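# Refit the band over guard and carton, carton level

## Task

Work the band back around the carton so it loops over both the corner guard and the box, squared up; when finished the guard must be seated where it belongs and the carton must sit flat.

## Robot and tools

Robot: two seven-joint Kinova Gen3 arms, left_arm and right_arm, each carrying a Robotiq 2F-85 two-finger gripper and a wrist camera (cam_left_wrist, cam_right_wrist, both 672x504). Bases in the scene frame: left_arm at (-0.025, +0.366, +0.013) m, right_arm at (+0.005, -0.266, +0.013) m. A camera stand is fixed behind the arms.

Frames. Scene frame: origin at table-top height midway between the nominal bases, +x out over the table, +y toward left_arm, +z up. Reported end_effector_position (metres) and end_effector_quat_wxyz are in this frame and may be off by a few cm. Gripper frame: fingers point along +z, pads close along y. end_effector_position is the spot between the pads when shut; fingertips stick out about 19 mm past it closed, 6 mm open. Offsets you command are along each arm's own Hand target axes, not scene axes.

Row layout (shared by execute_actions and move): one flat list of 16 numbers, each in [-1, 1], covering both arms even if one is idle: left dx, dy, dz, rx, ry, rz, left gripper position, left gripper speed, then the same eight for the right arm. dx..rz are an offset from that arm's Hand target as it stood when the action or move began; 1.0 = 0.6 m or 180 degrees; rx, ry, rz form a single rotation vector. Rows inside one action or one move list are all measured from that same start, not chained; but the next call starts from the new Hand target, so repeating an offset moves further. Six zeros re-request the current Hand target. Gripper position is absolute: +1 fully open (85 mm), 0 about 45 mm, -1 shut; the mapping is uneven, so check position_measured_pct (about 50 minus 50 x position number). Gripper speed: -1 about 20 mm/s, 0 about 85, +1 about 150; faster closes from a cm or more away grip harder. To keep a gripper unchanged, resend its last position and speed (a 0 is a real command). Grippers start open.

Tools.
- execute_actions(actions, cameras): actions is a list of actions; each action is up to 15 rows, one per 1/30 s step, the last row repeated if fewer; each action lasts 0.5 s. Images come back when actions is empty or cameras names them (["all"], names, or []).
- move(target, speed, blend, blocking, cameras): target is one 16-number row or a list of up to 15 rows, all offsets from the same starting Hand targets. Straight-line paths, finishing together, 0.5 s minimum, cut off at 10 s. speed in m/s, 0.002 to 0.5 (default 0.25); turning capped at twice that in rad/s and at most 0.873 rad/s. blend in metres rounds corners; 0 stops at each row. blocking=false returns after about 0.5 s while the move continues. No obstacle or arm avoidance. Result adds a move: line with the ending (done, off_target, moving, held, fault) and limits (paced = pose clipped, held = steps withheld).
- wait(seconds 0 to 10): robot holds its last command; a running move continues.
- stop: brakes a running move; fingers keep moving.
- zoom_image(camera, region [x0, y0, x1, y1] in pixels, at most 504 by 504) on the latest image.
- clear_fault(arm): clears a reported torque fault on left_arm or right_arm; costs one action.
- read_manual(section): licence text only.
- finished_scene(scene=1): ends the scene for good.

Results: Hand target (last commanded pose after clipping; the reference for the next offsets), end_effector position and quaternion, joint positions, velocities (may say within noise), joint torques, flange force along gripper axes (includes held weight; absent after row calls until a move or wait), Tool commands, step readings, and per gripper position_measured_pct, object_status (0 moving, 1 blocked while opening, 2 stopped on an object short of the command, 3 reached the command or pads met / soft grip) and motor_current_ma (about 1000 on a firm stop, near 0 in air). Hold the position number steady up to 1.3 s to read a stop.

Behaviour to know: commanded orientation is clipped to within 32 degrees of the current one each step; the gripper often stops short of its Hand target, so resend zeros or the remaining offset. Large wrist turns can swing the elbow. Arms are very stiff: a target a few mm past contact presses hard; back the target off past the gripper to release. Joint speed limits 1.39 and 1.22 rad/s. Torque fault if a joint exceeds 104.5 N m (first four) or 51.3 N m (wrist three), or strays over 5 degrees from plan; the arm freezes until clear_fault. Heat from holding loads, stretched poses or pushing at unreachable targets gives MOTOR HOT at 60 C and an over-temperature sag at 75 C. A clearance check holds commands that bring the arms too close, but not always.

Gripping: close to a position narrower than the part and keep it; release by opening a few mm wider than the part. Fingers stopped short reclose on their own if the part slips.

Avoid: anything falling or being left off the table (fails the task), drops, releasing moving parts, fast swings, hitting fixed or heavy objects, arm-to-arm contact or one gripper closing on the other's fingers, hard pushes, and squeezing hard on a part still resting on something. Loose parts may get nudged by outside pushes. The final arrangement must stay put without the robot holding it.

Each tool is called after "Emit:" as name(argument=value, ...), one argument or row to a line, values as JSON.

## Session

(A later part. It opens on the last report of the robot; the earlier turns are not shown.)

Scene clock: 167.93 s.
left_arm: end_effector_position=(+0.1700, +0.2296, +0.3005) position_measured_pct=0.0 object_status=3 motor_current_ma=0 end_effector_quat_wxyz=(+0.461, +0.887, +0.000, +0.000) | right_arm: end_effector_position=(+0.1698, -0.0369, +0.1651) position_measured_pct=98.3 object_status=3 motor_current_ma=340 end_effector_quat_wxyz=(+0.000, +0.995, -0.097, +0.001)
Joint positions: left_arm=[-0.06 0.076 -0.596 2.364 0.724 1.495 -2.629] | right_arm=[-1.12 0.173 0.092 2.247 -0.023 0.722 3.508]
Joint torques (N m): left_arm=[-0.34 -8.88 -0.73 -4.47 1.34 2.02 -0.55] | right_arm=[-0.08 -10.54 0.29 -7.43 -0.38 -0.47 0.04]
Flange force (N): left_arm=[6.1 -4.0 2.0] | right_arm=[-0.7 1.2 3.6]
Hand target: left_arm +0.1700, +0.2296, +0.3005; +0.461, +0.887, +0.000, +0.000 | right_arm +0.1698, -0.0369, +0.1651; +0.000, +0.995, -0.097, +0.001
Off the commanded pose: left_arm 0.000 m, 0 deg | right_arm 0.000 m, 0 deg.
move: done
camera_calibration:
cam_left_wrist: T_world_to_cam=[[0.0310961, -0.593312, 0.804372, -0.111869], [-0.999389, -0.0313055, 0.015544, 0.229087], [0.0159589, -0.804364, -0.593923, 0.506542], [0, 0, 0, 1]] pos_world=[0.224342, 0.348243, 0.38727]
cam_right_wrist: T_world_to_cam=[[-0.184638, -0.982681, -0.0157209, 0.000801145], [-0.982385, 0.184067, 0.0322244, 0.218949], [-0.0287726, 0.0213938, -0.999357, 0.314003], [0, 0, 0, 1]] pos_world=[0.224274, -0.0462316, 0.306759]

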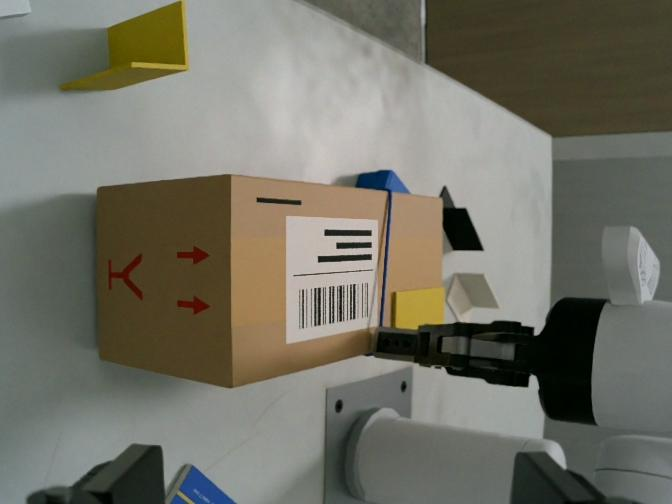

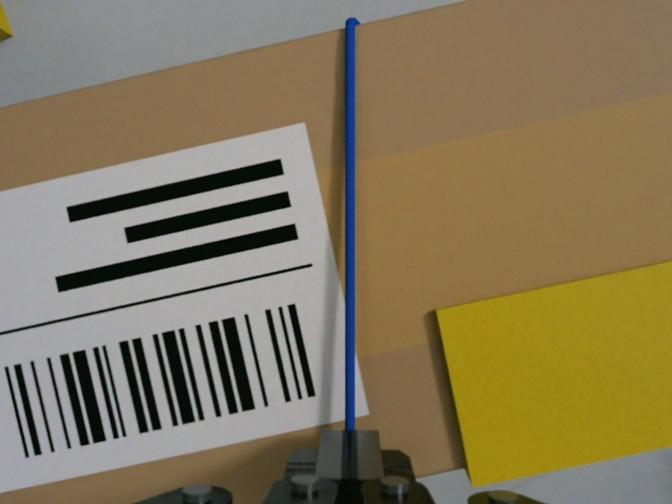

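Emit:
move(
  target=[0, 0, 0, 0, 0, 0, 1, 1, 0, 0, 0, 0, 0, 0, -1, -1],
  speed=0.03,
)

Emit:
wait(
  seconds=0.6,
)

Scene clock: 169.20 s.
left_arm: end_effector_position=(+0.1700, +0.2296, +0.3005) position_measured_pct=0.0 object_status=3 motor_current_ma=0 end_effector_quat_wxyz=(+0.461, +0.887, +0.000, +0.000) | right_arm: end_effector_position=(+0.1698, -0.0369, +0.1651) position_measured_pct=98.7 object_status=0 motor_current_ma=990 end_effector_quat_wxyz=(+0.000, +0.995, -0.097, +0.001)
Joint positions: left_arm=[-0.06 0.076 -0.596 2.364 0.724 1.495 -2.629] | right_arm=[-1.12 0.173 0.092 2.247 -0.023 0.722 3.508]
Joint torques (N m): left_arm=[-0.35 -8.86 -0.71 -4.47 1.33 2.04 -0.56] | right_arm=[-0.1 -10.6 0.31 -7.43 -0.37 -0.46 0.05]
Flange force (N): left_arm=[6.0 -3.9 2.0] | right_arm=[-0.6 1.1 3.8]
Hand target: left_arm +0.1700, +0.2296, +0.3005; +0.461, +0.887, +0.000, +0.000 | right_arm +0.1698, -0.0369, +0.1651; +0.000, +0.995, -0.097, +0.001
Off the commanded pose: left_arm 0.000 m, 0 deg | right_arm 0.000 m, 0 deg.
move: done

Scene clock: 169.80 s.
left_arm: end_effector_position=(+0.1700, +0.2296, +0.3005) position_measured_pct=0.0 object_status=3 motor_current_ma=0 end_effector_quat_wxyz=(+0.461, +0.887, +0.000, +0.000) | right_arm: end_effector_position=(+0.1698, -0.0369, +0.1651) position_measured_pct=98.7 object_status=3 motor_current_ma=1000 end_effector_quat_wxyz=(+0.000, +0.995, -0.097, +0.001)
Joint positions: left_arm=[-0.06 0.076 -0.596 2.364 0.724 1.495 -2.629] | right_arm=[-1.12 0.173 0.092 2.247 -0.023 0.722 3.508]
Joint torques (N m): left_arm=[-0.31 -8.85 -0.72 -4.44 1.34 2.05 -0.55] | right_arm=[-0.08 -10.54 0.33 -7.41 -0.39 -0.43 0.03]
Flange force (N): left_arm=[6.0 -4.0 1.9] | right_arm=[-0.7 1.2 3.7]
Hand target: left_arm +0.1700, +0.2296, +0.3005; +0.461, +0.887, +0.000, +0.000 | right_arm +0.1698, -0.0369, +0.1651; +0.000, +0.995, -0.097, +0.001
Tool commands: left_gripper/position=+1.0 left_gripper/speed=+1.0 right_gripper/position=-1.0 right_gripper/speed=-1.0
Off the commanded pose: left_arm 0.000 m, 0 deg | right_arm 0.000 m, 0 deg.
wait: 0.60 s; at rest by 0.17 s

Emit:
move(
  target=[0, 0, 0, 0, 0, 0, 1, 1, -0.0131, 0.0026, -0.0075, 0, 0, 0, -1, -1],
  speed=0.02,
  cameras=["all"],
)

Scene clock: 172.53 s.
left_arm: end_effector_position=(+0.1700, +0.2296, +0.3005) position_measured_pct=0.0 object_status=3 motor_current_ma=0 end_effector_quat_wxyz=(+0.461, +0.887, +0.000, +0.000) | right_arm: end_effector_position=(+0.1618, -0.0369, +0.1696) position_measured_pct=98.7 object_status=3 motor_current_ma=1000 end_effector_quat_wxyz=(+0.000, +0.995, -0.097, +0.001)
Joint positions: left_arm=[-0.06 0.076 -0.596 2.364 0.724 1.495 -2.629] | right_arm=[-1.139 0.153 0.085 2.252 -0.018 0.737 3.478]
Joint torques (N m): left_arm=[-0.31 -8.85 -0.72 -4.45 1.36 2.03 -0.55] | right_arm=[-0.44 -10.07 -0.13 -7.15 -0.7 -0.29 0.1]
Flange force (N): left_arm=[6.0 -4.0 1.8] | right_arm=[0.6 1.0 3.2]
Hand target: left_arm +0.1700, +0.2296, +0.3005; +0.461, +0.887, +0.000, +0.000 | right_arm +0.1618, -0.0369, +0.1696; +0.000, +0.995, -0.097, +0.001
Off the commanded pose: left_arm 0.000 m, 0 deg | right_arm 0.000 m, 0 deg.
move: done
camera_calibration:
cam_left_wrist: T_world_to_cam=[[0.0310961, -0.593312, 0.804372, -0.111869], [-0.999389, -0.0313055, 0.015544, 0.229087], [0.0159589, -0.804364, -0.593923, 0.506542], [0, 0, 0, 1]] pos_world=[0.224342, 0.348243, 0.38727]
cam_right_wrist: T_world_to_cam=[[-0.184638, -0.982681, -0.0157209, -0.000605212], [-0.982385, 0.184067, 0.0322244, 0.210944], [-0.0287726, 0.0213938, -0.999357, 0.31827], [0, 0, 0, 1]] pos_world=[0.216274, -0.0462316, 0.311259]

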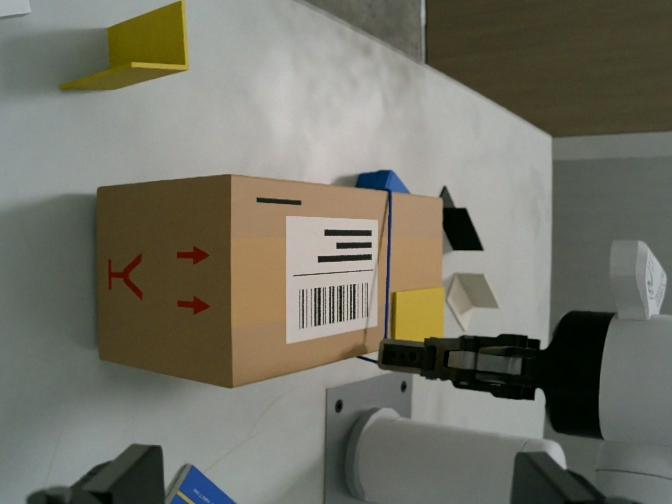

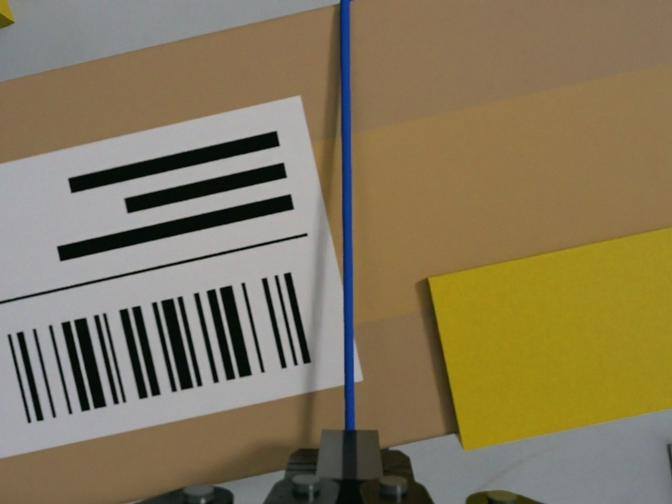

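Emit:
move(
  target=[
    [0, 0, 0, 0, 0, 0, 1, 1, -0.0082, 0.0016, -0.0017, 0, 0, 0, -1, -1],
    [0, 0, 0, 0, 0, 0, 1, 1, 0.01275, 0.1079, -0.0017, 0, 0, -0.0617, -1, -1],
  ],
  speed=0.03,
  blend=0.003,
  cameras=["all"],
)

Scene clock: 181.50 s.
left_arm: end_effector_position=(+0.1700, +0.2296, +0.3005) position_measured_pct=0.0 object_status=3 motor_current_ma=0 end_effector_quat_wxyz=(+0.461, +0.887, +0.000, +0.000) | right_arm: end_effector_position=(+0.1568, -0.1019, +0.1706) position_measured_pct=98.7 object_status=3 motor_current_ma=1000 end_effector_quat_wxyz=(+0.000, +1.000, +0.000, +0.001)
Joint positions: left_arm=[-0.06 0.076 -0.596 2.364 0.724 1.495 -2.629] | right_arm=[-1.052 0.031 0.116 2.39 -0.004 0.72 3.78]
Joint torques (N m): left_arm=[-0.29 -8.89 -0.75 -4.45 1.34 2.01 -0.57] | right_arm=[-0.18 -7.03 0.09 -5.87 -0.53 0.28 -0.09]
Flange force (N): left_arm=[6.1 -4.0 1.8] | right_arm=[1.4 -0.6 2.8]
Hand target: left_arm +0.1700, +0.2296, +0.3005; +0.461, +0.887, +0.000, +0.000 | right_arm +0.1568, -0.1019, +0.1706; +0.000, +1.000, +0.000, +0.001
Off the commanded pose: left_arm 0.000 m, 0 deg | right_arm 0.000 m, 0 deg.
move: done; blend cut to 0.0026 m at target 1
camera_calibration:
cam_left_wrist: T_world_to_cam=[[0.0310961, -0.593312, 0.804372, -0.111869], [-0.999389, -0.0313055, 0.015544, 0.229087], [0.0159589, -0.804364, -0.593923, 0.506542], [0, 0, 0, 1]] pos_world=[0.224342, 0.348243, 0.38727]
cam_right_wrist: T_world_to_cam=[[0.00813239, -0.999847, -0.0154937, -0.0973847], [-0.999448, -0.00862635, 0.032086, 0.201033], [-0.0322147, 0.0152242, -0.999365, 0.320421], [0, 0, 0, 1]] pos_world=[0.212036, -0.100514, 0.312258]

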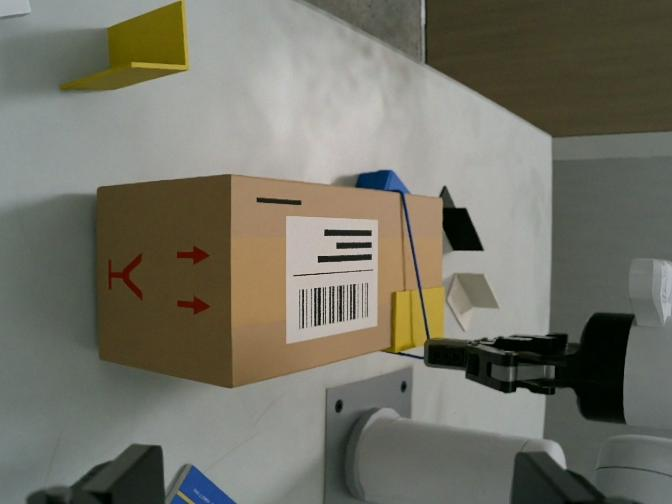

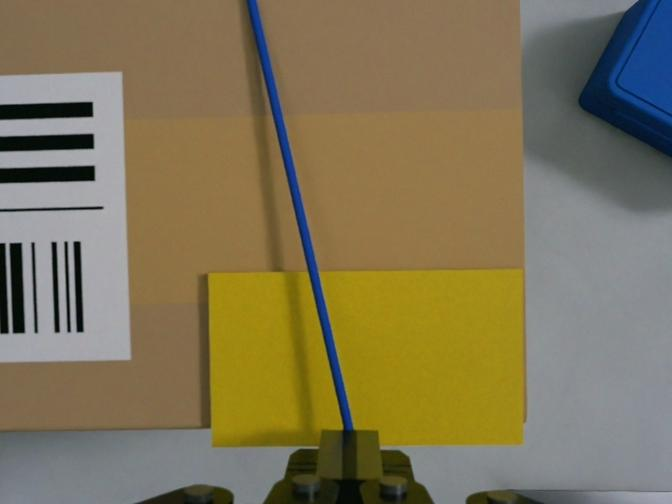

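Emit:
move(
  target=[0, 0, 0, 0, 0, 0, 1, 1, 0.0083, 0.0033, 0.01, 0, 0, 0, -1, -1],
  speed=0.02,
)

Emit:
move(
  target=[0, 0, 0, 0, 0, 0, 1, 1, 0.0033, 0, 0.0023, 0, 0, 0, -1, -1],
  speed=0.01,
  cameras=["all"],
)

Scene clock: 185.73 s.
left_arm: end_effector_position=(+0.1700, +0.2296, +0.3005) position_measured_pct=0.0 object_status=3 motor_current_ma=0 end_effector_quat_wxyz=(+0.461, +0.887, +0.000, +0.000) | right_arm: end_effector_position=(+0.1618, -0.1039, +0.1646) position_measured_pct=98.7 object_status=3 motor_current_ma=1000 end_effector_quat_wxyz=(+0.000, +1.000, +0.000, +0.001)
Joint positions: left_arm=[-0.06 0.076 -0.596 2.364 0.724 1.495 -2.629] | right_arm=[-1.038 0.051 0.127 2.398 -0.009 0.692 3.809]
Joint torques (N m): left_arm=[-0.32 -8.84 -0.75 -4.47 1.34 2.02 -0.57] | right_arm=[-0.07 -7.13 0.14 -5.74 -0.44 0.24 0]
Flange force (N): left_arm=[6.0 -3.8 1.9] | right_arm=[0.5 -0.6 2.4]
Hand target: left_arm +0.1700, +0.2296, +0.3005; +0.461, +0.887, +0.000, +0.000 | right_arm +0.1618, -0.1039, +0.1646; +0.000, +1.000, +0.000, +0.001
Off the commanded pose: left_arm 0.000 m, 0 deg | right_arm 0.000 m, 0 deg.
move: done

Scene clock: 186.43 s.
left_arm: end_effector_position=(+0.1700, +0.2296, +0.3005) position_measured_pct=0.0 object_status=3 motor_current_ma=0 end_effector_quat_wxyz=(+0.461, +0.887, +0.000, +0.000) | right_arm: end_effector_position=(+0.1638, -0.1039, +0.1632) position_measured_pct=98.7 object_status=3 motor_current_ma=1000 end_effector_quat_wxyz=(+0.000, +1.000, +0.000, +0.001)
Joint positions: left_arm=[-0.06 0.076 -0.596 2.364 0.724 1.495 -2.629] | right_arm=[-1.033 0.058 0.131 2.397 -0.011 0.686 3.818]
Joint torques (N m): left_arm=[-0.35 -8.87 -0.74 -4.43 1.33 2.03 -0.57] | right_arm=[-0.04 -7.24 0.22 -5.67 -0.41 0.17 0.08]
Flange force (N): left_arm=[6.2 -3.8 2.0] | right_arm=[0.1 -1.0 2.0]
Hand target: left_arm +0.1700, +0.2296, +0.3005; +0.461, +0.887, +0.000, +0.000 | right_arm +0.1638, -0.1039, +0.1632; +0.000, +1.000, +0.000, +0.001
Off the commanded pose: left_arm 0.000 m, 0 deg | right_arm 0.000 m, 0 deg.
move: done
camera_calibration:
cam_left_wrist: T_world_to_cam=[[0.0310961, -0.593312, 0.804372, -0.111869], [-0.999389, -0.0313055, 0.015544, 0.229087], [0.0159589, -0.804364, -0.593923, 0.506542], [0, 0, 0, 1]] pos_world=[0.224342, 0.348243, 0.38727]
cam_right_wrist: T_world_to_cam=[[0.00803307, -0.999848, -0.0154923, -0.0995345], [-0.999445, -0.00852858, 0.032188, 0.208227], [-0.0323153, 0.0152252, -0.999362, 0.313303], [0, 0, 0, 1]] pos_world=[0.219036, -0.102514, 0.304858]

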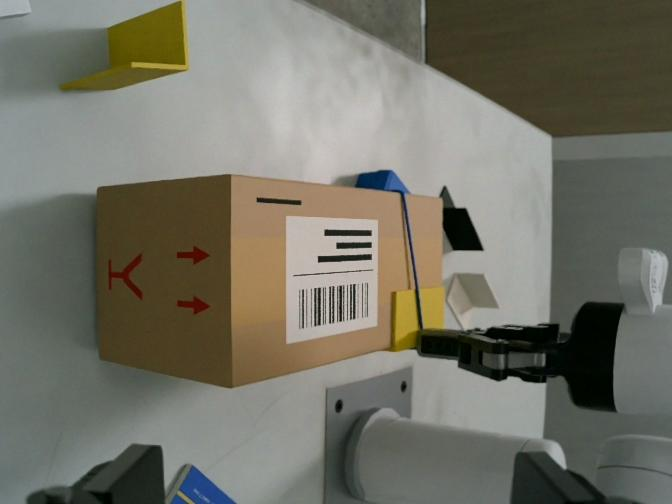

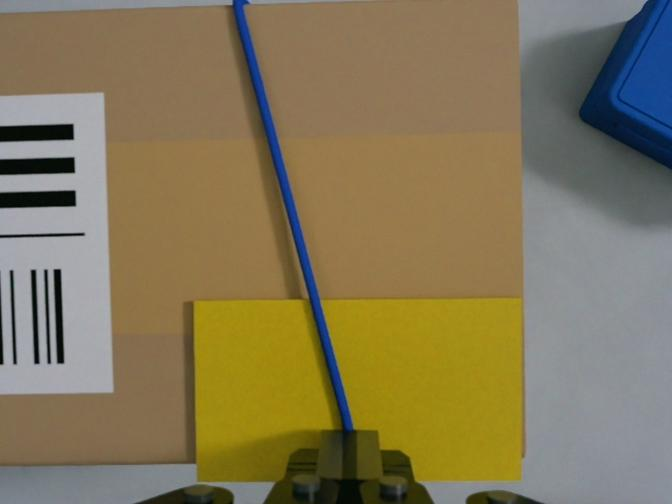

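Emit:
move(
  target=[
    [0, 0, 0, 0, 0, 0, 1, 1, 0, 0, 0.001, 0, 0, 0, -1, -1],
    [0, 0, 0, 0, 0, 0, 1, 1, 0, 0, 0.001, 0, 0, 0, -0.8, -1],
  ],
  speed=0.01,
  cameras=["all"],
)

Scene clock: 192.23 s.
left_arm: end_effector_position=(+0.1700, +0.2296, +0.3005) position_measured_pct=0.0 object_status=3 motor_current_ma=0 end_effector_quat_wxyz=(+0.461, +0.887, +0.000, +0.000) | right_arm: end_effector_position=(+0.1638, -0.1039, +0.1626) position_measured_pct=89.6 object_status=0 motor_current_ma=0 end_effector_quat_wxyz=(+0.000, +1.000, +0.000, +0.001)
Joint positions: left_arm=[-0.06 0.076 -0.596 2.364 0.724 1.495 -2.629] | right_arm=[-1.033 0.06 0.131 2.398 -0.011 0.683 3.819]
Joint torques (N m): left_arm=[-0.34 -8.85 -0.73 -4.45 1.33 2.03 -0.57] | right_arm=[0.21 -7.05 0.44 -5.95 -0.19 -0.12 0.04]
Flange force (N): left_arm=[6.1 -3.8 1.9] | right_arm=[-1.3 -0.8 0.8]
Hand target: left_arm +0.1700, +0.2296, +0.3005; +0.461, +0.887, +0.000, +0.000 | right_arm +0.1638, -0.1039, +0.1626; +0.000, +1.000, +0.000, +0.001
Off the commanded pose: left_arm 0.000 m, 0 deg | right_arm 0.000 m, 0 deg.
move: done
camera_calibration:
cam_left_wrist: T_world_to_cam=[[0.0310961, -0.593312, 0.804372, -0.111869], [-0.999389, -0.0313055, 0.015544, 0.229087], [0.0159589, -0.804364, -0.593923, 0.506542], [0, 0, 0, 1]] pos_world=[0.224342, 0.348243, 0.38727]
cam_right_wrist: T_world_to_cam=[[0.00803086, -0.999846, -0.0155923, -0.0995123], [-0.999445, -0.00852959, 0.0321872, 0.208247], [-0.0323152, 0.0153251, -0.99936, 0.312713], [0, 0, 0, 1]] pos_world=[0.219036, -0.102513, 0.304258]

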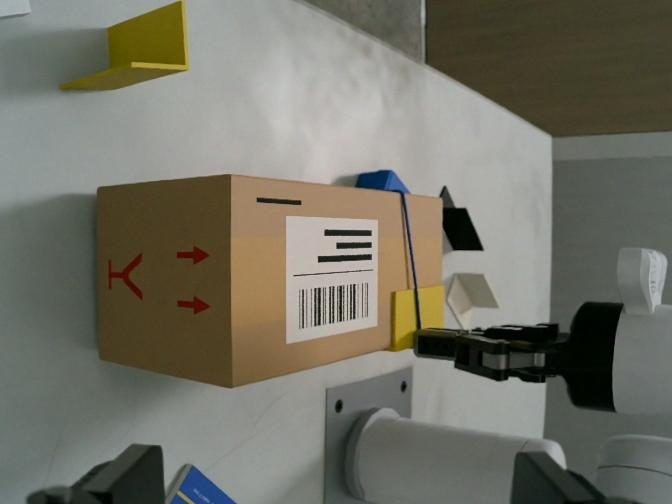

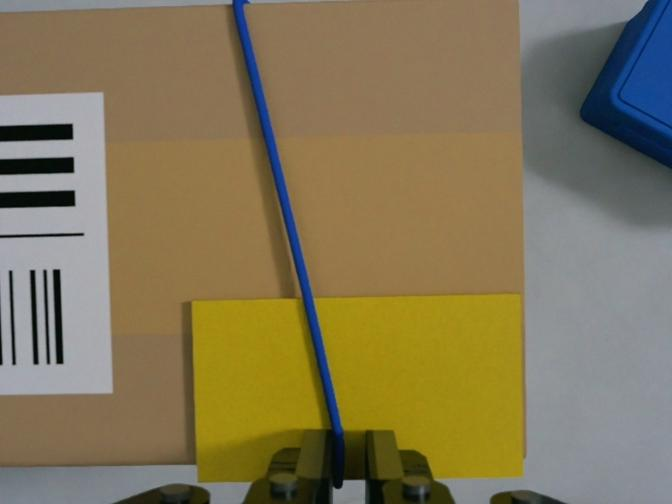

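Emit:
move(
  target=[
    [0, 0, 0, 0, 0, 0, 1, 1, 0, 0, 0, 0, 0, 0, -0.65, -1],
    [0, 0, 0, 0, 0, 0, 1, 1, 0, 0, -0.065, 0, 0, 0, -0.65, -1],
  ],
  speed=0.08,
  cameras=["all"],
)

Scene clock: 194.70 s.
left_arm: end_effector_position=(+0.1700, +0.2296, +0.3005) position_measured_pct=0.0 object_status=3 motor_current_ma=0 end_effector_quat_wxyz=(+0.461, +0.887, +0.000, +0.000) | right_arm: end_effector_position=(+0.1637, -0.1039, +0.2016) position_measured_pct=82.3 object_status=3 motor_current_ma=0 end_effector_quat_wxyz=(+0.000, +1.000, +0.000, +0.001)
Joint positions: left_arm=[-0.06 0.076 -0.596 2.364 0.724 1.495 -2.629] | right_arm=[-1.04 -0.036 0.126 2.317 0.007 0.86 3.795]
Joint torques (N m): left_arm=[-0.31 -8.87 -0.72 -4.48 1.35 2.03 -0.58] | right_arm=[0.19 -6.33 0.28 -7.48 -0.15 -0.3 0.04]
Flange force (N): left_arm=[6.0 -3.9 1.9] | right_arm=[-1.6 -0.2 1.0]
Hand target: left_arm +0.1700, +0.2296, +0.3005; +0.461, +0.887, +0.000, +0.000 | right_arm +0.1637, -0.1039, +0.2016; +0.000, +1.000, +0.000, +0.001
Off the commanded pose: left_arm 0.000 m, 0 deg | right_arm 0.000 m, 0 deg.
move: done
camera_calibration:
cam_left_wrist: T_world_to_cam=[[0.0310961, -0.593312, 0.804372, -0.111869], [-0.999389, -0.0313055, 0.015544, 0.229087], [0.0159589, -0.804364, -0.593923, 0.506542], [0, 0, 0, 1]] pos_world=[0.224342, 0.348243, 0.38727]
cam_right_wrist: T_world_to_cam=[[0.00813301, -0.999847, -0.0154945, -0.09896], [-0.999445, -0.00862852, 0.0321859, 0.206882], [-0.0323146, 0.0152241, -0.999362, 0.351675], [0, 0, 0, 1]] pos_world=[0.218936, -0.102514, 0.343258]

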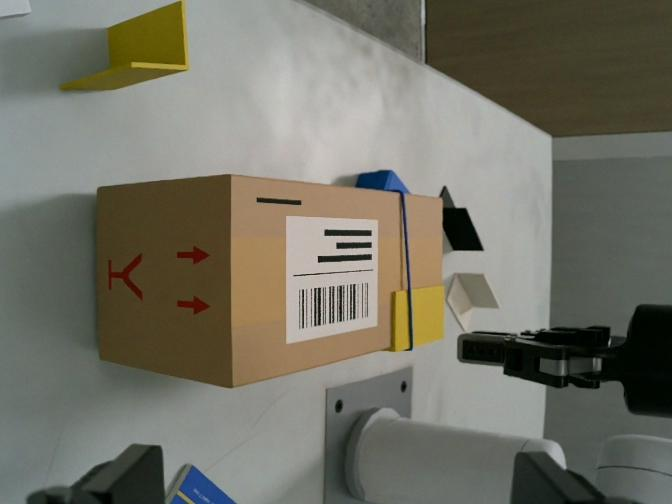

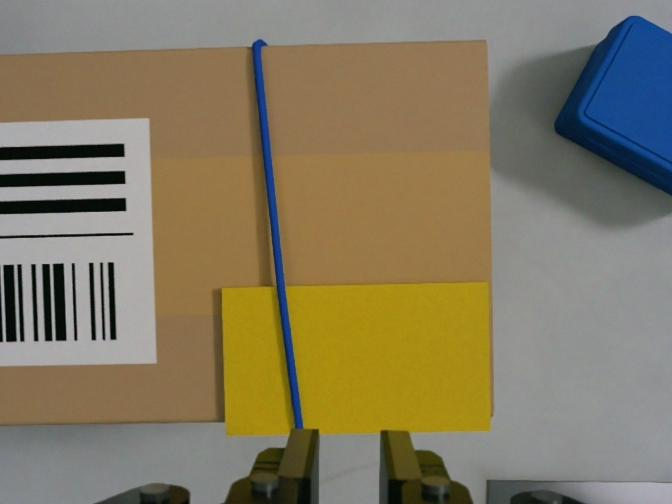

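Emit:
move(
  target=[-0.1833, 0.1887, 0.3565, 0.301, 0.1208, 0.0629, 1, 1, 0.427, -0.04, -0.03, 0, -0.25, 0, -0.65, -1],
  cameras=["all"],
)

Scene clock: 204.87 s.
left_arm: end_effector_position=(+0.0599, -0.0105, +0.2704) position_measured_pct=0.0 object_status=3 motor_current_ma=0 end_effector_quat_wxyz=(+0.000, +0.979, +0.000, +0.204) | right_arm: end_effector_position=(+0.4199, -0.0799, +0.2199) position_measured_pct=82.3 object_status=3 motor_current_ma=0 end_effector_quat_wxyz=(+0.000, +0.924, +0.000, -0.382)
Joint positions: left_arm=[-0.464 -0.719 1.492 1.851 0.396 1.149 -0.637] | right_arm=[-0.412 1.022 0.256 0.824 -0.401 2.082 4.47]
Joint torques (N m): left_arm=[-0.38 8.46 -6.54 -7.22 -0.73 -0.91 -0.53] | right_arm=[0.2 -24.49 1.45 -7.23 -0.64 1.7 0.05]
Flange force (N): left_arm=[0.8 -2.0 -2.1] | right_arm=[-0.3 0.4 2.1]
Hand target: left_arm +0.0599, -0.0105, +0.2704; +0.000, +0.979, +0.000, +0.204 | right_arm +0.4199, -0.0799, +0.2199; +0.000, +0.924, +0.000, -0.382
Off the commanded pose: left_arm 0.000 m, 0 deg | right_arm 0.000 m, 0 deg.
move: done
camera_calibration:
cam_left_wrist: T_world_to_cam=[[0.0375105, -0.999247, -0.00987245, -0.0111617], [-0.909005, -0.0300159, -0.415702, 0.223182], [0.415093, 0.0245673, -0.909447, 0.367554], [0, 0, 0, 1]] pos_world=[0.0507236, -0.0134841, 0.426938]
cam_right_wrist: T_world_to_cam=[[-0.00520884, -0.999845, -0.0168475, -0.0709539], [-0.684006, -0.00872746, 0.729424, 0.176764], [-0.729458, 0.0153232, -0.683854, 0.601257], [0, 0, 0, 1]] pos_world=[0.559129, -0.0786134, 0.281041]

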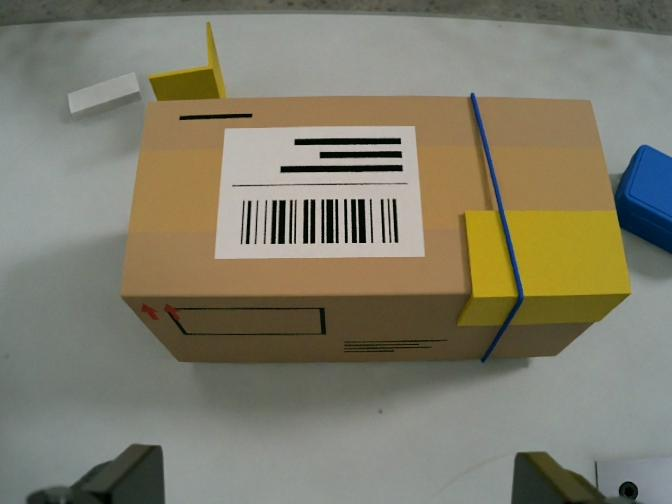

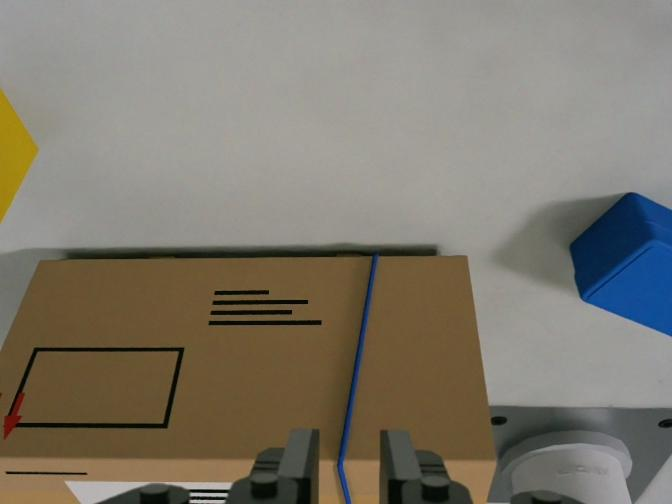

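Emit:
move(
  target=[0.188, -0.38, 0.0275, -0.301, -0.1208, -0.0629, 1, 1, -0.1332, -0.0267, 0.2392, 0, 0.25, 0, -1, 0],
  cameras=["all"],
)

Scene clock: 222.77 s.
left_arm: end_effector_position=(+0.1701, +0.2174, +0.3006) position_measured_pct=0.0 object_status=3 motor_current_ma=0 end_effector_quat_wxyz=(+0.461, +0.887, +0.000, +0.000) | right_arm: end_effector_position=(+0.2620, -0.0639, +0.1748) position_measured_pct=98.7 object_status=3 motor_current_ma=1000 end_effector_quat_wxyz=(+0.000, +1.000, +0.000, +0.001)
Joint positions: left_arm=[0.107 0.069 -0.718 2.377 0.758 1.477 -2.608] | right_arm=[-1.024 0.251 0.339 2.113 -0.115 0.794 4.098]
Joint torques (N m): left_arm=[-0.34 -8.47 -0.76 -4.54 1.38 2 -0.57] | right_arm=[0.19 -11.2 1.13 -7.04 -0.18 -0.32 0.04]
Flange force (N): left_arm=[5.8 -3.2 2.1] | right_arm=[-1.2 -0.1 1.0]
Hand target: left_arm +0.1700, +0.2174, +0.3005; +0.461, +0.887, +0.000, +0.000 | right_arm +0.2620, -0.0639, +0.1748; +0.000, +1.000, +0.000, +0.001
Off the commanded pose: left_arm 0.000 m, 0 deg | right_arm 0.000 m, 0 deg.
move: done
camera_calibration:
cam_left_wrist: T_world_to_cam=[[0.0311556, -0.593308, 0.804372, -0.119143], [-0.999386, -0.0314206, 0.0155331, 0.228749], [0.016058, -0.804362, -0.593922, 0.496846], [0, 0, 0, 1]] pos_world=[0.224342, 0.336143, 0.38737]
cam_right_wrist: T_world_to_cam=[[0.00803307, -0.999848, -0.0154923, -0.0601498], [-0.999445, -0.00852858, 0.032188, 0.306341], [-0.0323153, 0.0152252, -0.999362, 0.32746], [0, 0, 0, 1]] pos_world=[0.317236, -0.0625136, 0.316458]

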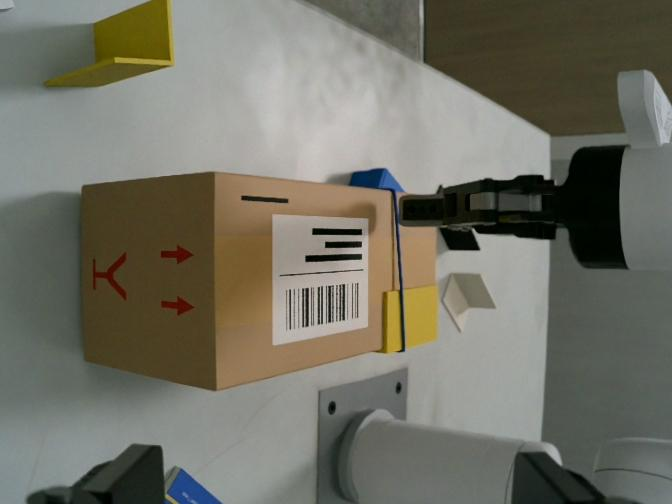

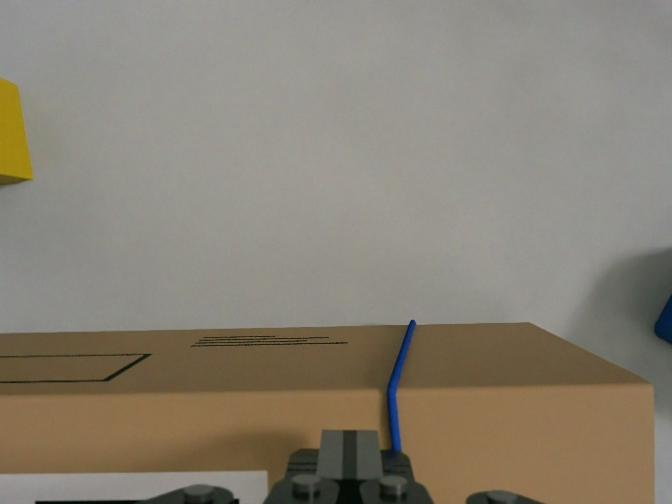

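Emit:
move(
  target=[
    [0, 0, 0, 0, 0, 0, 1, 1, 0.01, 0, 0.0228, 0, 0, 0, -1, 0],
    [0, 0, 0, 0, 0, 0, 1, 1, 0.01, 0.0558, 0.0228, 0, 0, 0, -1, 0],
  ],
  speed=[0.06, 0.03],
  cameras=["all"],
)

Scene clock: 228.03 s.
left_arm: end_effector_position=(+0.1700, +0.2174, +0.3006) position_measured_pct=0.0 object_status=3 motor_current_ma=0 end_effector_quat_wxyz=(+0.461, +0.887, +0.000, +0.000) | right_arm: end_effector_position=(+0.2680, -0.0973, +0.1611) position_measured_pct=98.7 object_status=3 motor_current_ma=1000 end_effector_quat_wxyz=(+0.000, +1.000, +0.000, +0.001)
Joint positions: left_arm=[0.107 0.069 -0.718 2.377 0.758 1.477 -2.608] | right_arm=[-0.943 0.251 0.351 2.177 -0.127 0.731 4.206]
Joint torques (N m): left_arm=[-0.34 -8.67 -0.77 -4.54 1.39 2.02 -0.57] | right_arm=[-0.62 -7.73 -0.01 -2.05 -0.53 1.29 0.09]
Flange force (N): left_arm=[6.3 -3.9 2.2] | right_arm=[4.6 -1.2 -7.8]
Hand target: left_arm +0.1700, +0.2174, +0.3006; +0.461, +0.887, +0.000, +0.000 | right_arm +0.2680, -0.0973, +0.1611; +0.000, +1.000, +0.000, +0.001
Off the commanded pose: left_arm 0.000 m, 0 deg | right_arm 0.000 m, 0 deg.
move: done
camera_calibration:
cam_left_wrist: T_world_to_cam=[[0.0310961, -0.593312, 0.804372, -0.119128], [-0.999389, -0.0313055, 0.015544, 0.228707], [0.0159589, -0.804364, -0.593923, 0.496869], [0, 0, 0, 1]] pos_world=[0.224342, 0.336143, 0.38737]
cam_right_wrist: T_world_to_cam=[[0.00813301, -0.999847, -0.0154945, -0.0939368], [-0.999445, -0.00862852, 0.0321859, 0.312483], [-0.0323146, 0.0152241, -0.999362, 0.314472], [0, 0, 0, 1]] pos_world=[0.323236, -0.0960137, 0.302758]

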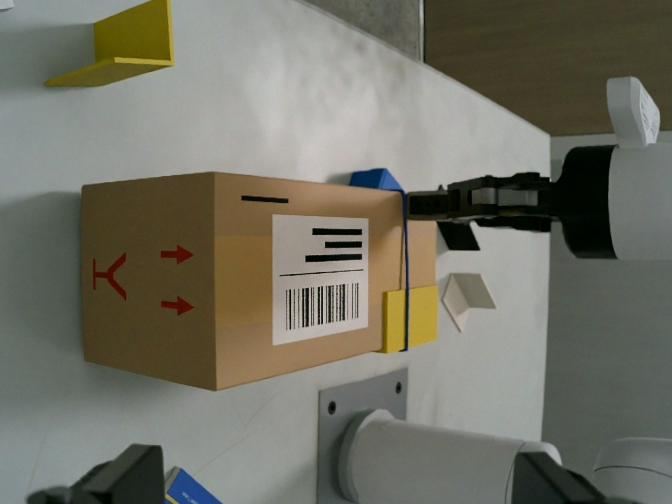

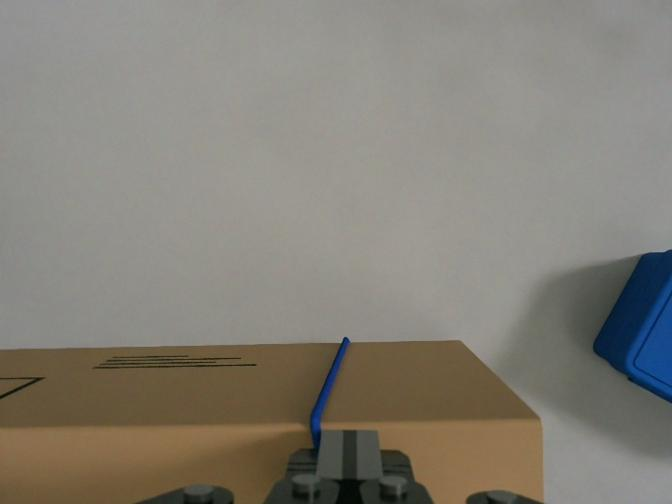

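Emit:
move(
  target=[
    [0, 0, 0, 0, 0, 0, 1, 1, 0, 0, -0.0133, 0, 0, 0, -1, 0],
    [0, 0, 0, 0, 0, 0, 1, 1, 0, -0.0135, -0.0133, 0, 0, 0, -0.6, 0],
  ],
  speed=0.06,
  cameras=["cam_right_wrist"],
)

Scene clock: 232.90 s.
left_arm: end_effector_position=(+0.1700, +0.2174, +0.3006) position_measured_pct=0.0 object_status=3 motor_current_ma=0 end_effector_quat_wxyz=(+0.461, +0.887, +0.000, +0.000) | right_arm: end_effector_position=(+0.2680, -0.0893, +0.1691) position_measured_pct=80.1 object_status=0 motor_current_ma=0 end_effector_quat_wxyz=(+0.000, +1.000, +0.000, +0.001)
Joint positions: left_arm=[0.107 0.069 -0.718 2.377 0.758 1.477 -2.608] | right_arm=[-0.964 0.242 0.35 2.152 -0.118 0.765 4.176]
Joint torques (N m): left_arm=[-0.32 -8.67 -0.76 -4.56 1.38 2.01 -0.55] | right_arm=[0.17 -10.82 1.08 -6.84 -0.19 -0.34 0.06]
Flange force (N): left_arm=[6.2 -4.1 2.3] | right_arm=[-1.2 -0.3 0.8]
Hand target: left_arm +0.1700, +0.2174, +0.3006; +0.461, +0.887, +0.000, +0.000 | right_arm +0.2680, -0.0893, +0.1691; +0.000, +1.000, +0.000, +0.001
Off the commanded pose: left_arm 0.000 m, 0 deg | right_arm 0.000 m, 0 deg.
move: done
camera_calibration:
cam_right_wrist: T_world_to_cam=[[0.00813239, -0.999847, -0.0154937, -0.0857141], [-0.999448, -0.00862635, 0.032086, 0.312329], [-0.0322147, 0.0152242, -0.999365, 0.322312], [0, 0, 0, 1]] pos_world=[0.323236, -0.0879137, 0.310758]
Images, in order (width x height): cam_right_wrist 672x504.

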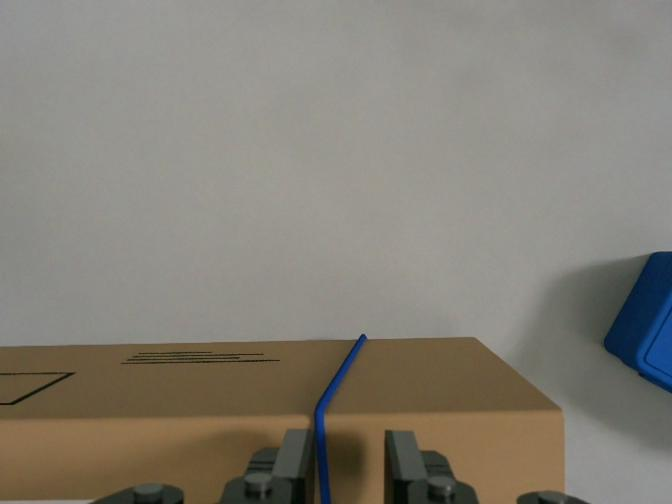

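Emit:
move(
  target=[
    [0, 0, 0, 0, 0, 0, 1, 1, 0, -0.0112, 0, 0, 0, 0, -0.6, 0],
    [0, 0, 0, 0, 0, 0, 1, 1, 0, -0.0112, 0.0145, 0, 0, 0, -0.6, -1],
    [0, 0, 0, 0, 0, 0, 1, 1, 0, -0.0112, 0.0145, 0, 0, 0, -0.97, -1],
  ],
  speed=0.04,
  cameras=["cam_right_wrist"],
)

Scene clock: 237.47 s.
left_arm: end_effector_position=(+0.1700, +0.2174, +0.3006) position_measured_pct=0.0 object_status=3 motor_current_ma=0 end_effector_quat_wxyz=(+0.461, +0.887, +0.000, +0.000) | right_arm: end_effector_position=(+0.2680, -0.0825, +0.1604) position_measured_pct=98.3 object_status=0 motor_current_ma=350 end_effector_quat_wxyz=(+0.000, +1.000, +0.000, +0.001)
Joint positions: left_arm=[0.107 0.069 -0.718 2.377 0.758 1.477 -2.608] | right_arm=[-0.969 0.269 0.341 2.154 -0.132 0.737 4.172]
Joint torques (N m): left_arm=[-0.36 -8.66 -0.75 -4.53 1.39 2.01 -0.55] | right_arm=[0.43 -10.77 1.36 -6.05 -0.03 -0.13 0.03]
Flange force (N): left_arm=[6.2 -3.9 2.2] | right_arm=[-1.0 -1.2 0.0]
Hand target: left_arm +0.1700, +0.2174, +0.3006; +0.461, +0.887, +0.000, +0.000 | right_arm +0.2680, -0.0825, +0.1604; +0.000, +1.000, +0.000, +0.001
Off the commanded pose: left_arm 0.000 m, 0 deg | right_arm 0.000 m, 0 deg.
move: done
camera_calibration:
cam_right_wrist: T_world_to_cam=[[0.00803086, -0.999846, -0.0155923, -0.0790867], [-0.999445, -0.00852959, 0.0321872, 0.312642], [-0.0323152, 0.0153251, -0.99936, 0.313555], [0, 0, 0, 1]] pos_world=[0.323236, -0.0812131, 0.302058]
Images, in order (width x height): cam_right_wrist 672x504.

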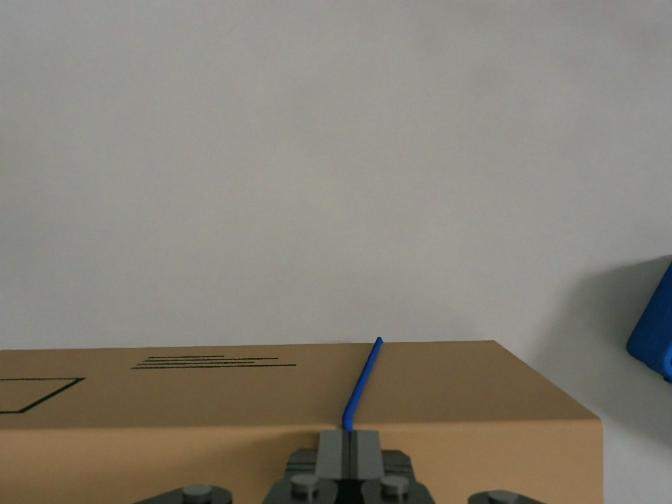

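Emit:
move(
  target=[
    [0, 0, 0, 0, 0, 0, 1, 1, 0, 0, -0.003, 0, 0, 0, -0.97, -1],
    [0, 0, 0, 0, 0, 0, 1, 1, 0, 0.0005, -0.003, 0, 0, 0, -1, -1],
  ],
  speed=0.03,
)

Emit:
move(
  target=[0, 0, 0, 0, 0, 0, 1, 1, 0, 0.049, 0, 0, 0, 0, -1, -1],
  speed=0.04,
  cameras=["all"],
)

Scene clock: 242.43 s.
left_arm: end_effector_position=(+0.1700, +0.2174, +0.3006) position_measured_pct=0.0 object_status=3 motor_current_ma=0 end_effector_quat_wxyz=(+0.461, +0.887, +0.000, +0.000) | right_arm: end_effector_position=(+0.2680, -0.0828, +0.1622) position_measured_pct=98.7 object_status=0 motor_current_ma=1000 end_effector_quat_wxyz=(+0.000, +1.000, +0.000, +0.001)
Joint positions: left_arm=[0.107 0.069 -0.718 2.377 0.758 1.477 -2.608] | right_arm=[-0.97 0.264 0.343 2.152 -0.129 0.743 4.17]
Joint torques (N m): left_arm=[-0.31 -8.65 -0.74 -4.51 1.37 2.02 -0.55] | right_arm=[0.23 -11.44 1.26 -6.97 -0.15 -0.31 0.02]
Flange force (N): left_arm=[6.2 -4.0 2.2] | right_arm=[-1.4 -0.2 2.2]
Hand target: left_arm +0.1700, +0.2174, +0.3006; +0.461, +0.887, +0.000, +0.000 | right_arm +0.2680, -0.0828, +0.1622; +0.000, +1.000, +0.000, +0.001
Off the commanded pose: left_arm 0.000 m, 0 deg | right_arm 0.000 m, 0 deg.
move: done

Scene clock: 243.47 s.
left_arm: end_effector_position=(+0.1700, +0.2174, +0.3006) position_measured_pct=0.0 object_status=3 motor_current_ma=0 end_effector_quat_wxyz=(+0.461, +0.887, +0.000, +0.000) | right_arm: end_effector_position=(+0.2680, -0.1122, +0.1622) position_measured_pct=98.7 object_status=3 motor_current_ma=1000 end_effector_quat_wxyz=(+0.000, +1.000, +0.000, +0.001)
Joint positions: left_arm=[0.107 0.069 -0.718 2.377 0.758 1.477 -2.608] | right_arm=[-0.915 0.233 0.361 2.198 -0.122 0.728 4.241]
Joint torques (N m): left_arm=[-0.33 -8.68 -0.8 -4.52 1.38 2.02 -0.59] | right_arm=[1.36 -9.63 2.21 -4.46 0.63 0.73 0.1]
Flange force (N): left_arm=[6.3 -3.8 2.3] | right_arm=[-0.3 -5.6 0.5]
Hand target: left_arm +0.1700, +0.2174, +0.3006; +0.461, +0.887, +0.000, +0.000 | right_arm +0.2680, -0.1122, +0.1622; +0.000, +1.000, +0.000, +0.001
Off the commanded pose: left_arm 0.000 m, 0 deg | right_arm 0.000 m, 0 deg.
move: done
camera_calibration:
cam_left_wrist: T_world_to_cam=[[0.0310961, -0.593312, 0.804372, -0.119128], [-0.999389, -0.0313055, 0.015544, 0.228707], [0.0159589, -0.804364, -0.593923, 0.496869], [0, 0, 0, 1]] pos_world=[0.224342, 0.336143, 0.38737]
cam_right_wrist: T_world_to_cam=[[0.00813301, -0.999847, -0.0154945, -0.108817], [-0.999445, -0.00862852, 0.0321859, 0.312319], [-0.0323146, 0.0152241, -0.999362, 0.315798], [0, 0, 0, 1]] pos_world=[0.323236, -0.110914, 0.303858]

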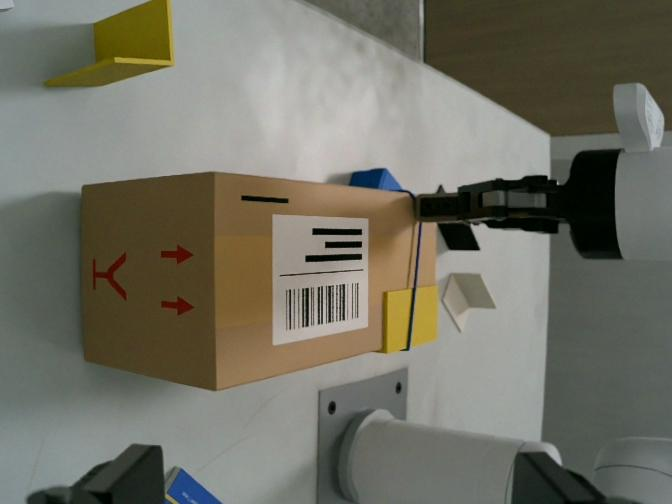

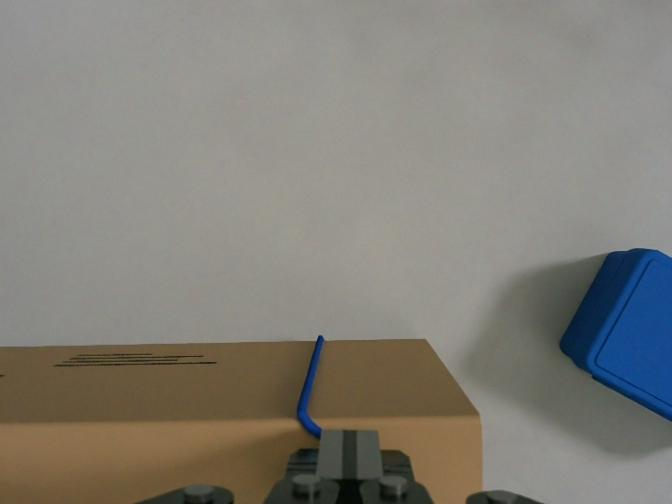

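Emit:
move(
  target=[0, 0, 0, 0, 0, 0, 1, 1, 0, 0.0133, 0, 0, 0, 0, -1, -1],
  speed=0.03,
  cameras=["all"],
)

Scene clock: 247.43 s.
left_arm: end_effector_position=(+0.1700, +0.2174, +0.3006) position_measured_pct=0.0 object_status=3 motor_current_ma=0 end_effector_quat_wxyz=(+0.461, +0.887, +0.000, +0.000) | right_arm: end_effector_position=(+0.2680, -0.1202, +0.1622) position_measured_pct=98.7 object_status=3 motor_current_ma=1000 end_effector_quat_wxyz=(+0.000, +1.000, +0.000, +0.001)
Joint positions: left_arm=[0.107 0.069 -0.718 2.377 0.758 1.477 -2.608] | right_arm=[-0.9 0.225 0.366 2.209 -0.12 0.724 4.261]
Joint torques (N m): left_arm=[-0.33 -8.66 -0.77 -4.54 1.38 2.02 -0.56] | right_arm=[1.5 -9.33 2.36 -4.32 0.76 0.79 0.01]
Flange force (N): left_arm=[6.2 -3.9 2.3] | right_arm=[-0.1 -5.9 0.6]
Hand target: left_arm +0.1700, +0.2174, +0.3006; +0.461, +0.887, +0.000, +0.000 | right_arm +0.2680, -0.1202, +0.1622; +0.000, +1.000, +0.000, +0.001
Off the commanded pose: left_arm 0.000 m, 0 deg | right_arm 0.000 m, 0 deg.
move: done
camera_calibration:
cam_left_wrist: T_world_to_cam=[[0.0310961, -0.593312, 0.804372, -0.119128], [-0.999389, -0.0313055, 0.015544, 0.228707], [0.0159589, -0.804364, -0.593923, 0.496869], [0, 0, 0, 1]] pos_world=[0.224342, 0.336143, 0.38737]
cam_right_wrist: T_world_to_cam=[[0.00813239, -0.999847, -0.0154937, -0.116716], [-0.999448, -0.00862635, 0.032086, 0.312283], [-0.0322147, 0.0152242, -0.999365, 0.315887], [0, 0, 0, 1]] pos_world=[0.323236, -0.118814, 0.303858]

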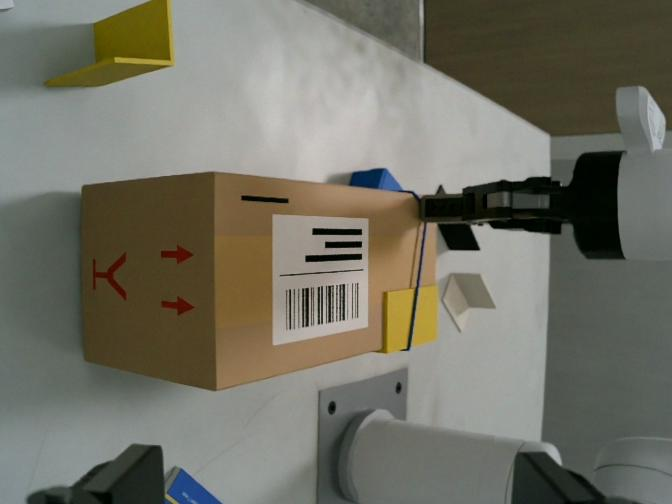

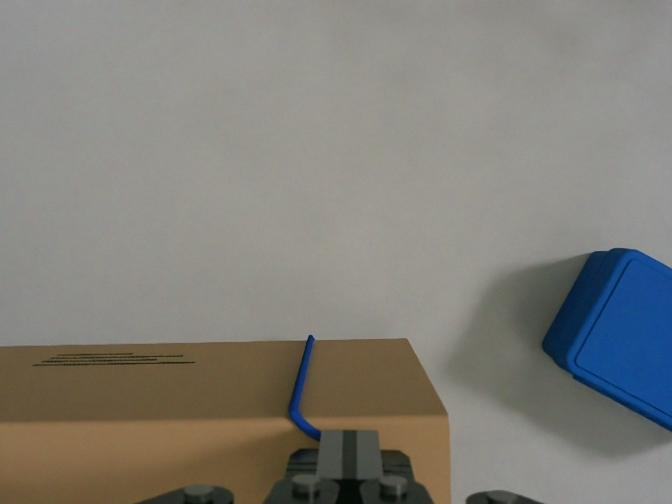

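Emit:
move(
  target=[
    [0, 0, 0, 0, 0, 0, 1, 1, 0, 0, 0.0012, 0, 0, 0, -1, -1],
    [0, 0, 0, 0, 0, 0, 1, 1, 0, 0, 0.0012, 0, 0, 0, -0.75, -1],
    [0, 0, 0, 0, 0, 0, 1, 1, 0, 0, -0.05, 0, 0, 0, -0.75, -1],
  ],
  speed=0.05,
  cameras=["all"],
)

Scene clock: 251.50 s.
left_arm: end_effector_position=(+0.1700, +0.2174, +0.3006) position_measured_pct=0.0 object_status=3 motor_current_ma=0 end_effector_quat_wxyz=(+0.461, +0.887, +0.000, +0.000) | right_arm: end_effector_position=(+0.2679, -0.1202, +0.1922) position_measured_pct=87.4 object_status=3 motor_current_ma=0 end_effector_quat_wxyz=(+0.000, +1.000, +0.000, +0.001)
Joint positions: left_arm=[0.107 0.069 -0.718 2.377 0.758 1.477 -2.608] | right_arm=[-0.922 0.159 0.378 2.157 -0.078 0.837 4.217]
Joint torques (N m): left_arm=[-0.33 -8.69 -0.77 -4.55 1.38 2.01 -0.57] | right_arm=[0.19 -9.57 0.85 -7.38 -0.26 -0.36 0.03]
Flange force (N): left_arm=[6.3 -4.0 2.3] | right_arm=[-1.5 -0.3 0.8]
Hand target: left_arm +0.1700, +0.2174, +0.3006; +0.461, +0.887, +0.000, +0.000 | right_arm +0.2679, -0.1202, +0.1922; +0.000, +1.000, +0.000, +0.001
Off the commanded pose: left_arm 0.000 m, 0 deg | right_arm 0.000 m, 0 deg.
move: done
camera_calibration:
cam_left_wrist: T_world_to_cam=[[0.0310961, -0.593312, 0.804372, -0.119128], [-0.999389, -0.0313055, 0.015544, 0.228707], [0.0159589, -0.804364, -0.593923, 0.496869], [0, 0, 0, 1]] pos_world=[0.224342, 0.336143, 0.38737]
cam_right_wrist: T_world_to_cam=[[0.00803307, -0.999848, -0.0154923, -0.116219], [-0.999445, -0.00852858, 0.032188, 0.311197], [-0.0323153, 0.0152252, -0.999362, 0.345896], [0, 0, 0, 1]] pos_world=[0.323136, -0.118814, 0.333858]

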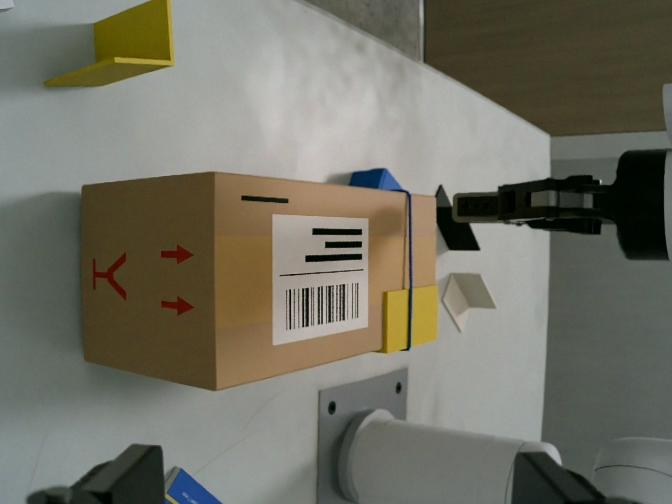

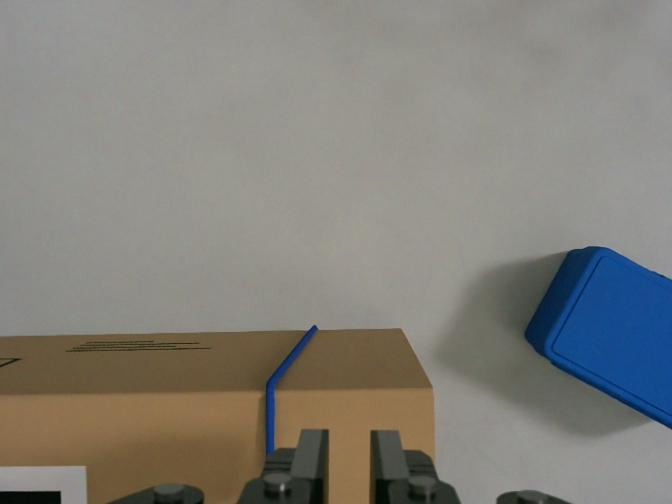

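Emit:
move(
  target=[0,0,0,0,0,0,1,1,-0.1,0,-0.22,0,0,0,-0.75,-1],
  cameras=["all"],
)

Scene clock: 260.27 s.
left_arm: end_effector_position=(+0.1700, +0.2174, +0.3006) position_measured_pct=0.0 object_status=3 motor_current_ma=0 end_effector_quat_wxyz=(+0.461, +0.887, +0.000, +0.000) | right_arm: end_effector_position=(+0.2078, -0.1202, +0.3241) position_measured_pct=87.4 object_status=3 motor_current_ma=0 end_effector_quat_wxyz=(+0.000, +1.000, +0.000, +0.001)
Joint positions: left_arm=[0.107 0.069 -0.718 2.377 0.758 1.477 -2.608] | right_arm=[-1.045 -0.152 0.268 1.967 0.042 1.321 3.923]
Joint torques (N m): left_arm=[-0.32 -8.7 -0.74 -4.55 1.36 2.01 -0.56] | right_arm=[0.14 -5.75 -0.11 -9.56 -0.19 -0.28 0.05]
Flange force (N): left_arm=[6.3 -4.1 2.3] | right_arm=[-1.5 -0.1 1.9]
Hand target: left_arm +0.1700, +0.2174, +0.3006; +0.461, +0.887, +0.000, +0.000 | right_arm +0.2078, -0.1202, +0.3241; +0.000, +1.000, +0.000, +0.001
Off the commanded pose: left_arm 0.000 m, 0 deg | right_arm 0.000 m, 0 deg.
move: done
camera_calibration:
cam_left_wrist: T_world_to_cam=[[0.0310961, -0.593312, 0.804372, -0.119128], [-0.999389, -0.0313055, 0.015544, 0.228707], [0.0159589, -0.804364, -0.593923, 0.496869], [0, 0, 0, 1]] pos_world=[0.224342, 0.336143, 0.38737]
cam_right_wrist: T_world_to_cam=[[0.00803088, -0.999848, -0.0154923, -0.113792], [-0.999445, -0.00852639, 0.0321881, 0.246884], [-0.0323153, 0.0152252, -0.999362, 0.475772], [0, 0, 0, 1]] pos_world=[0.263036, -0.118914, 0.465758]

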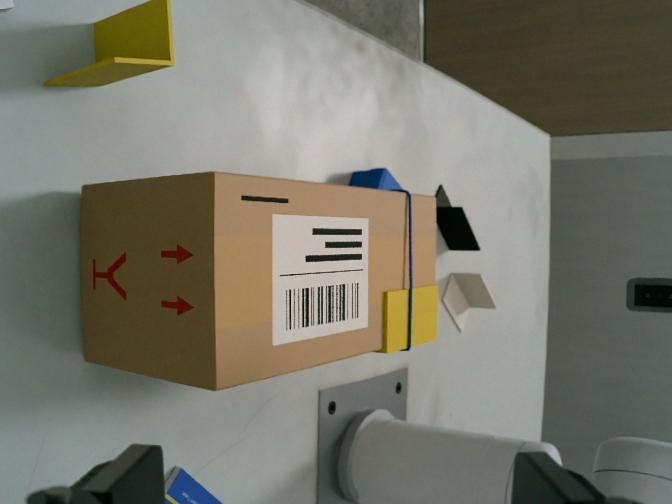

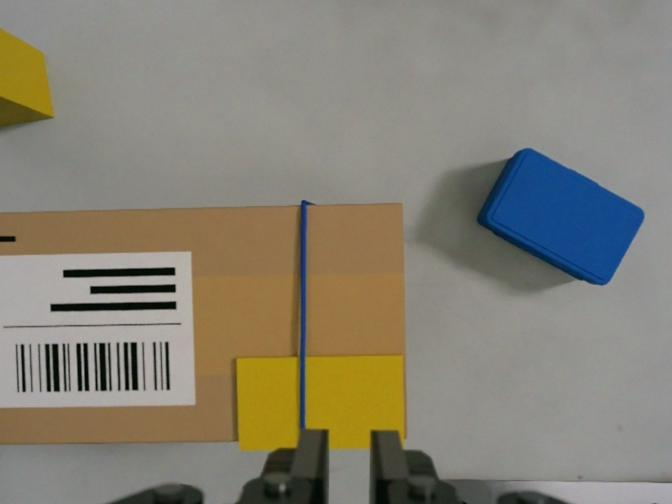

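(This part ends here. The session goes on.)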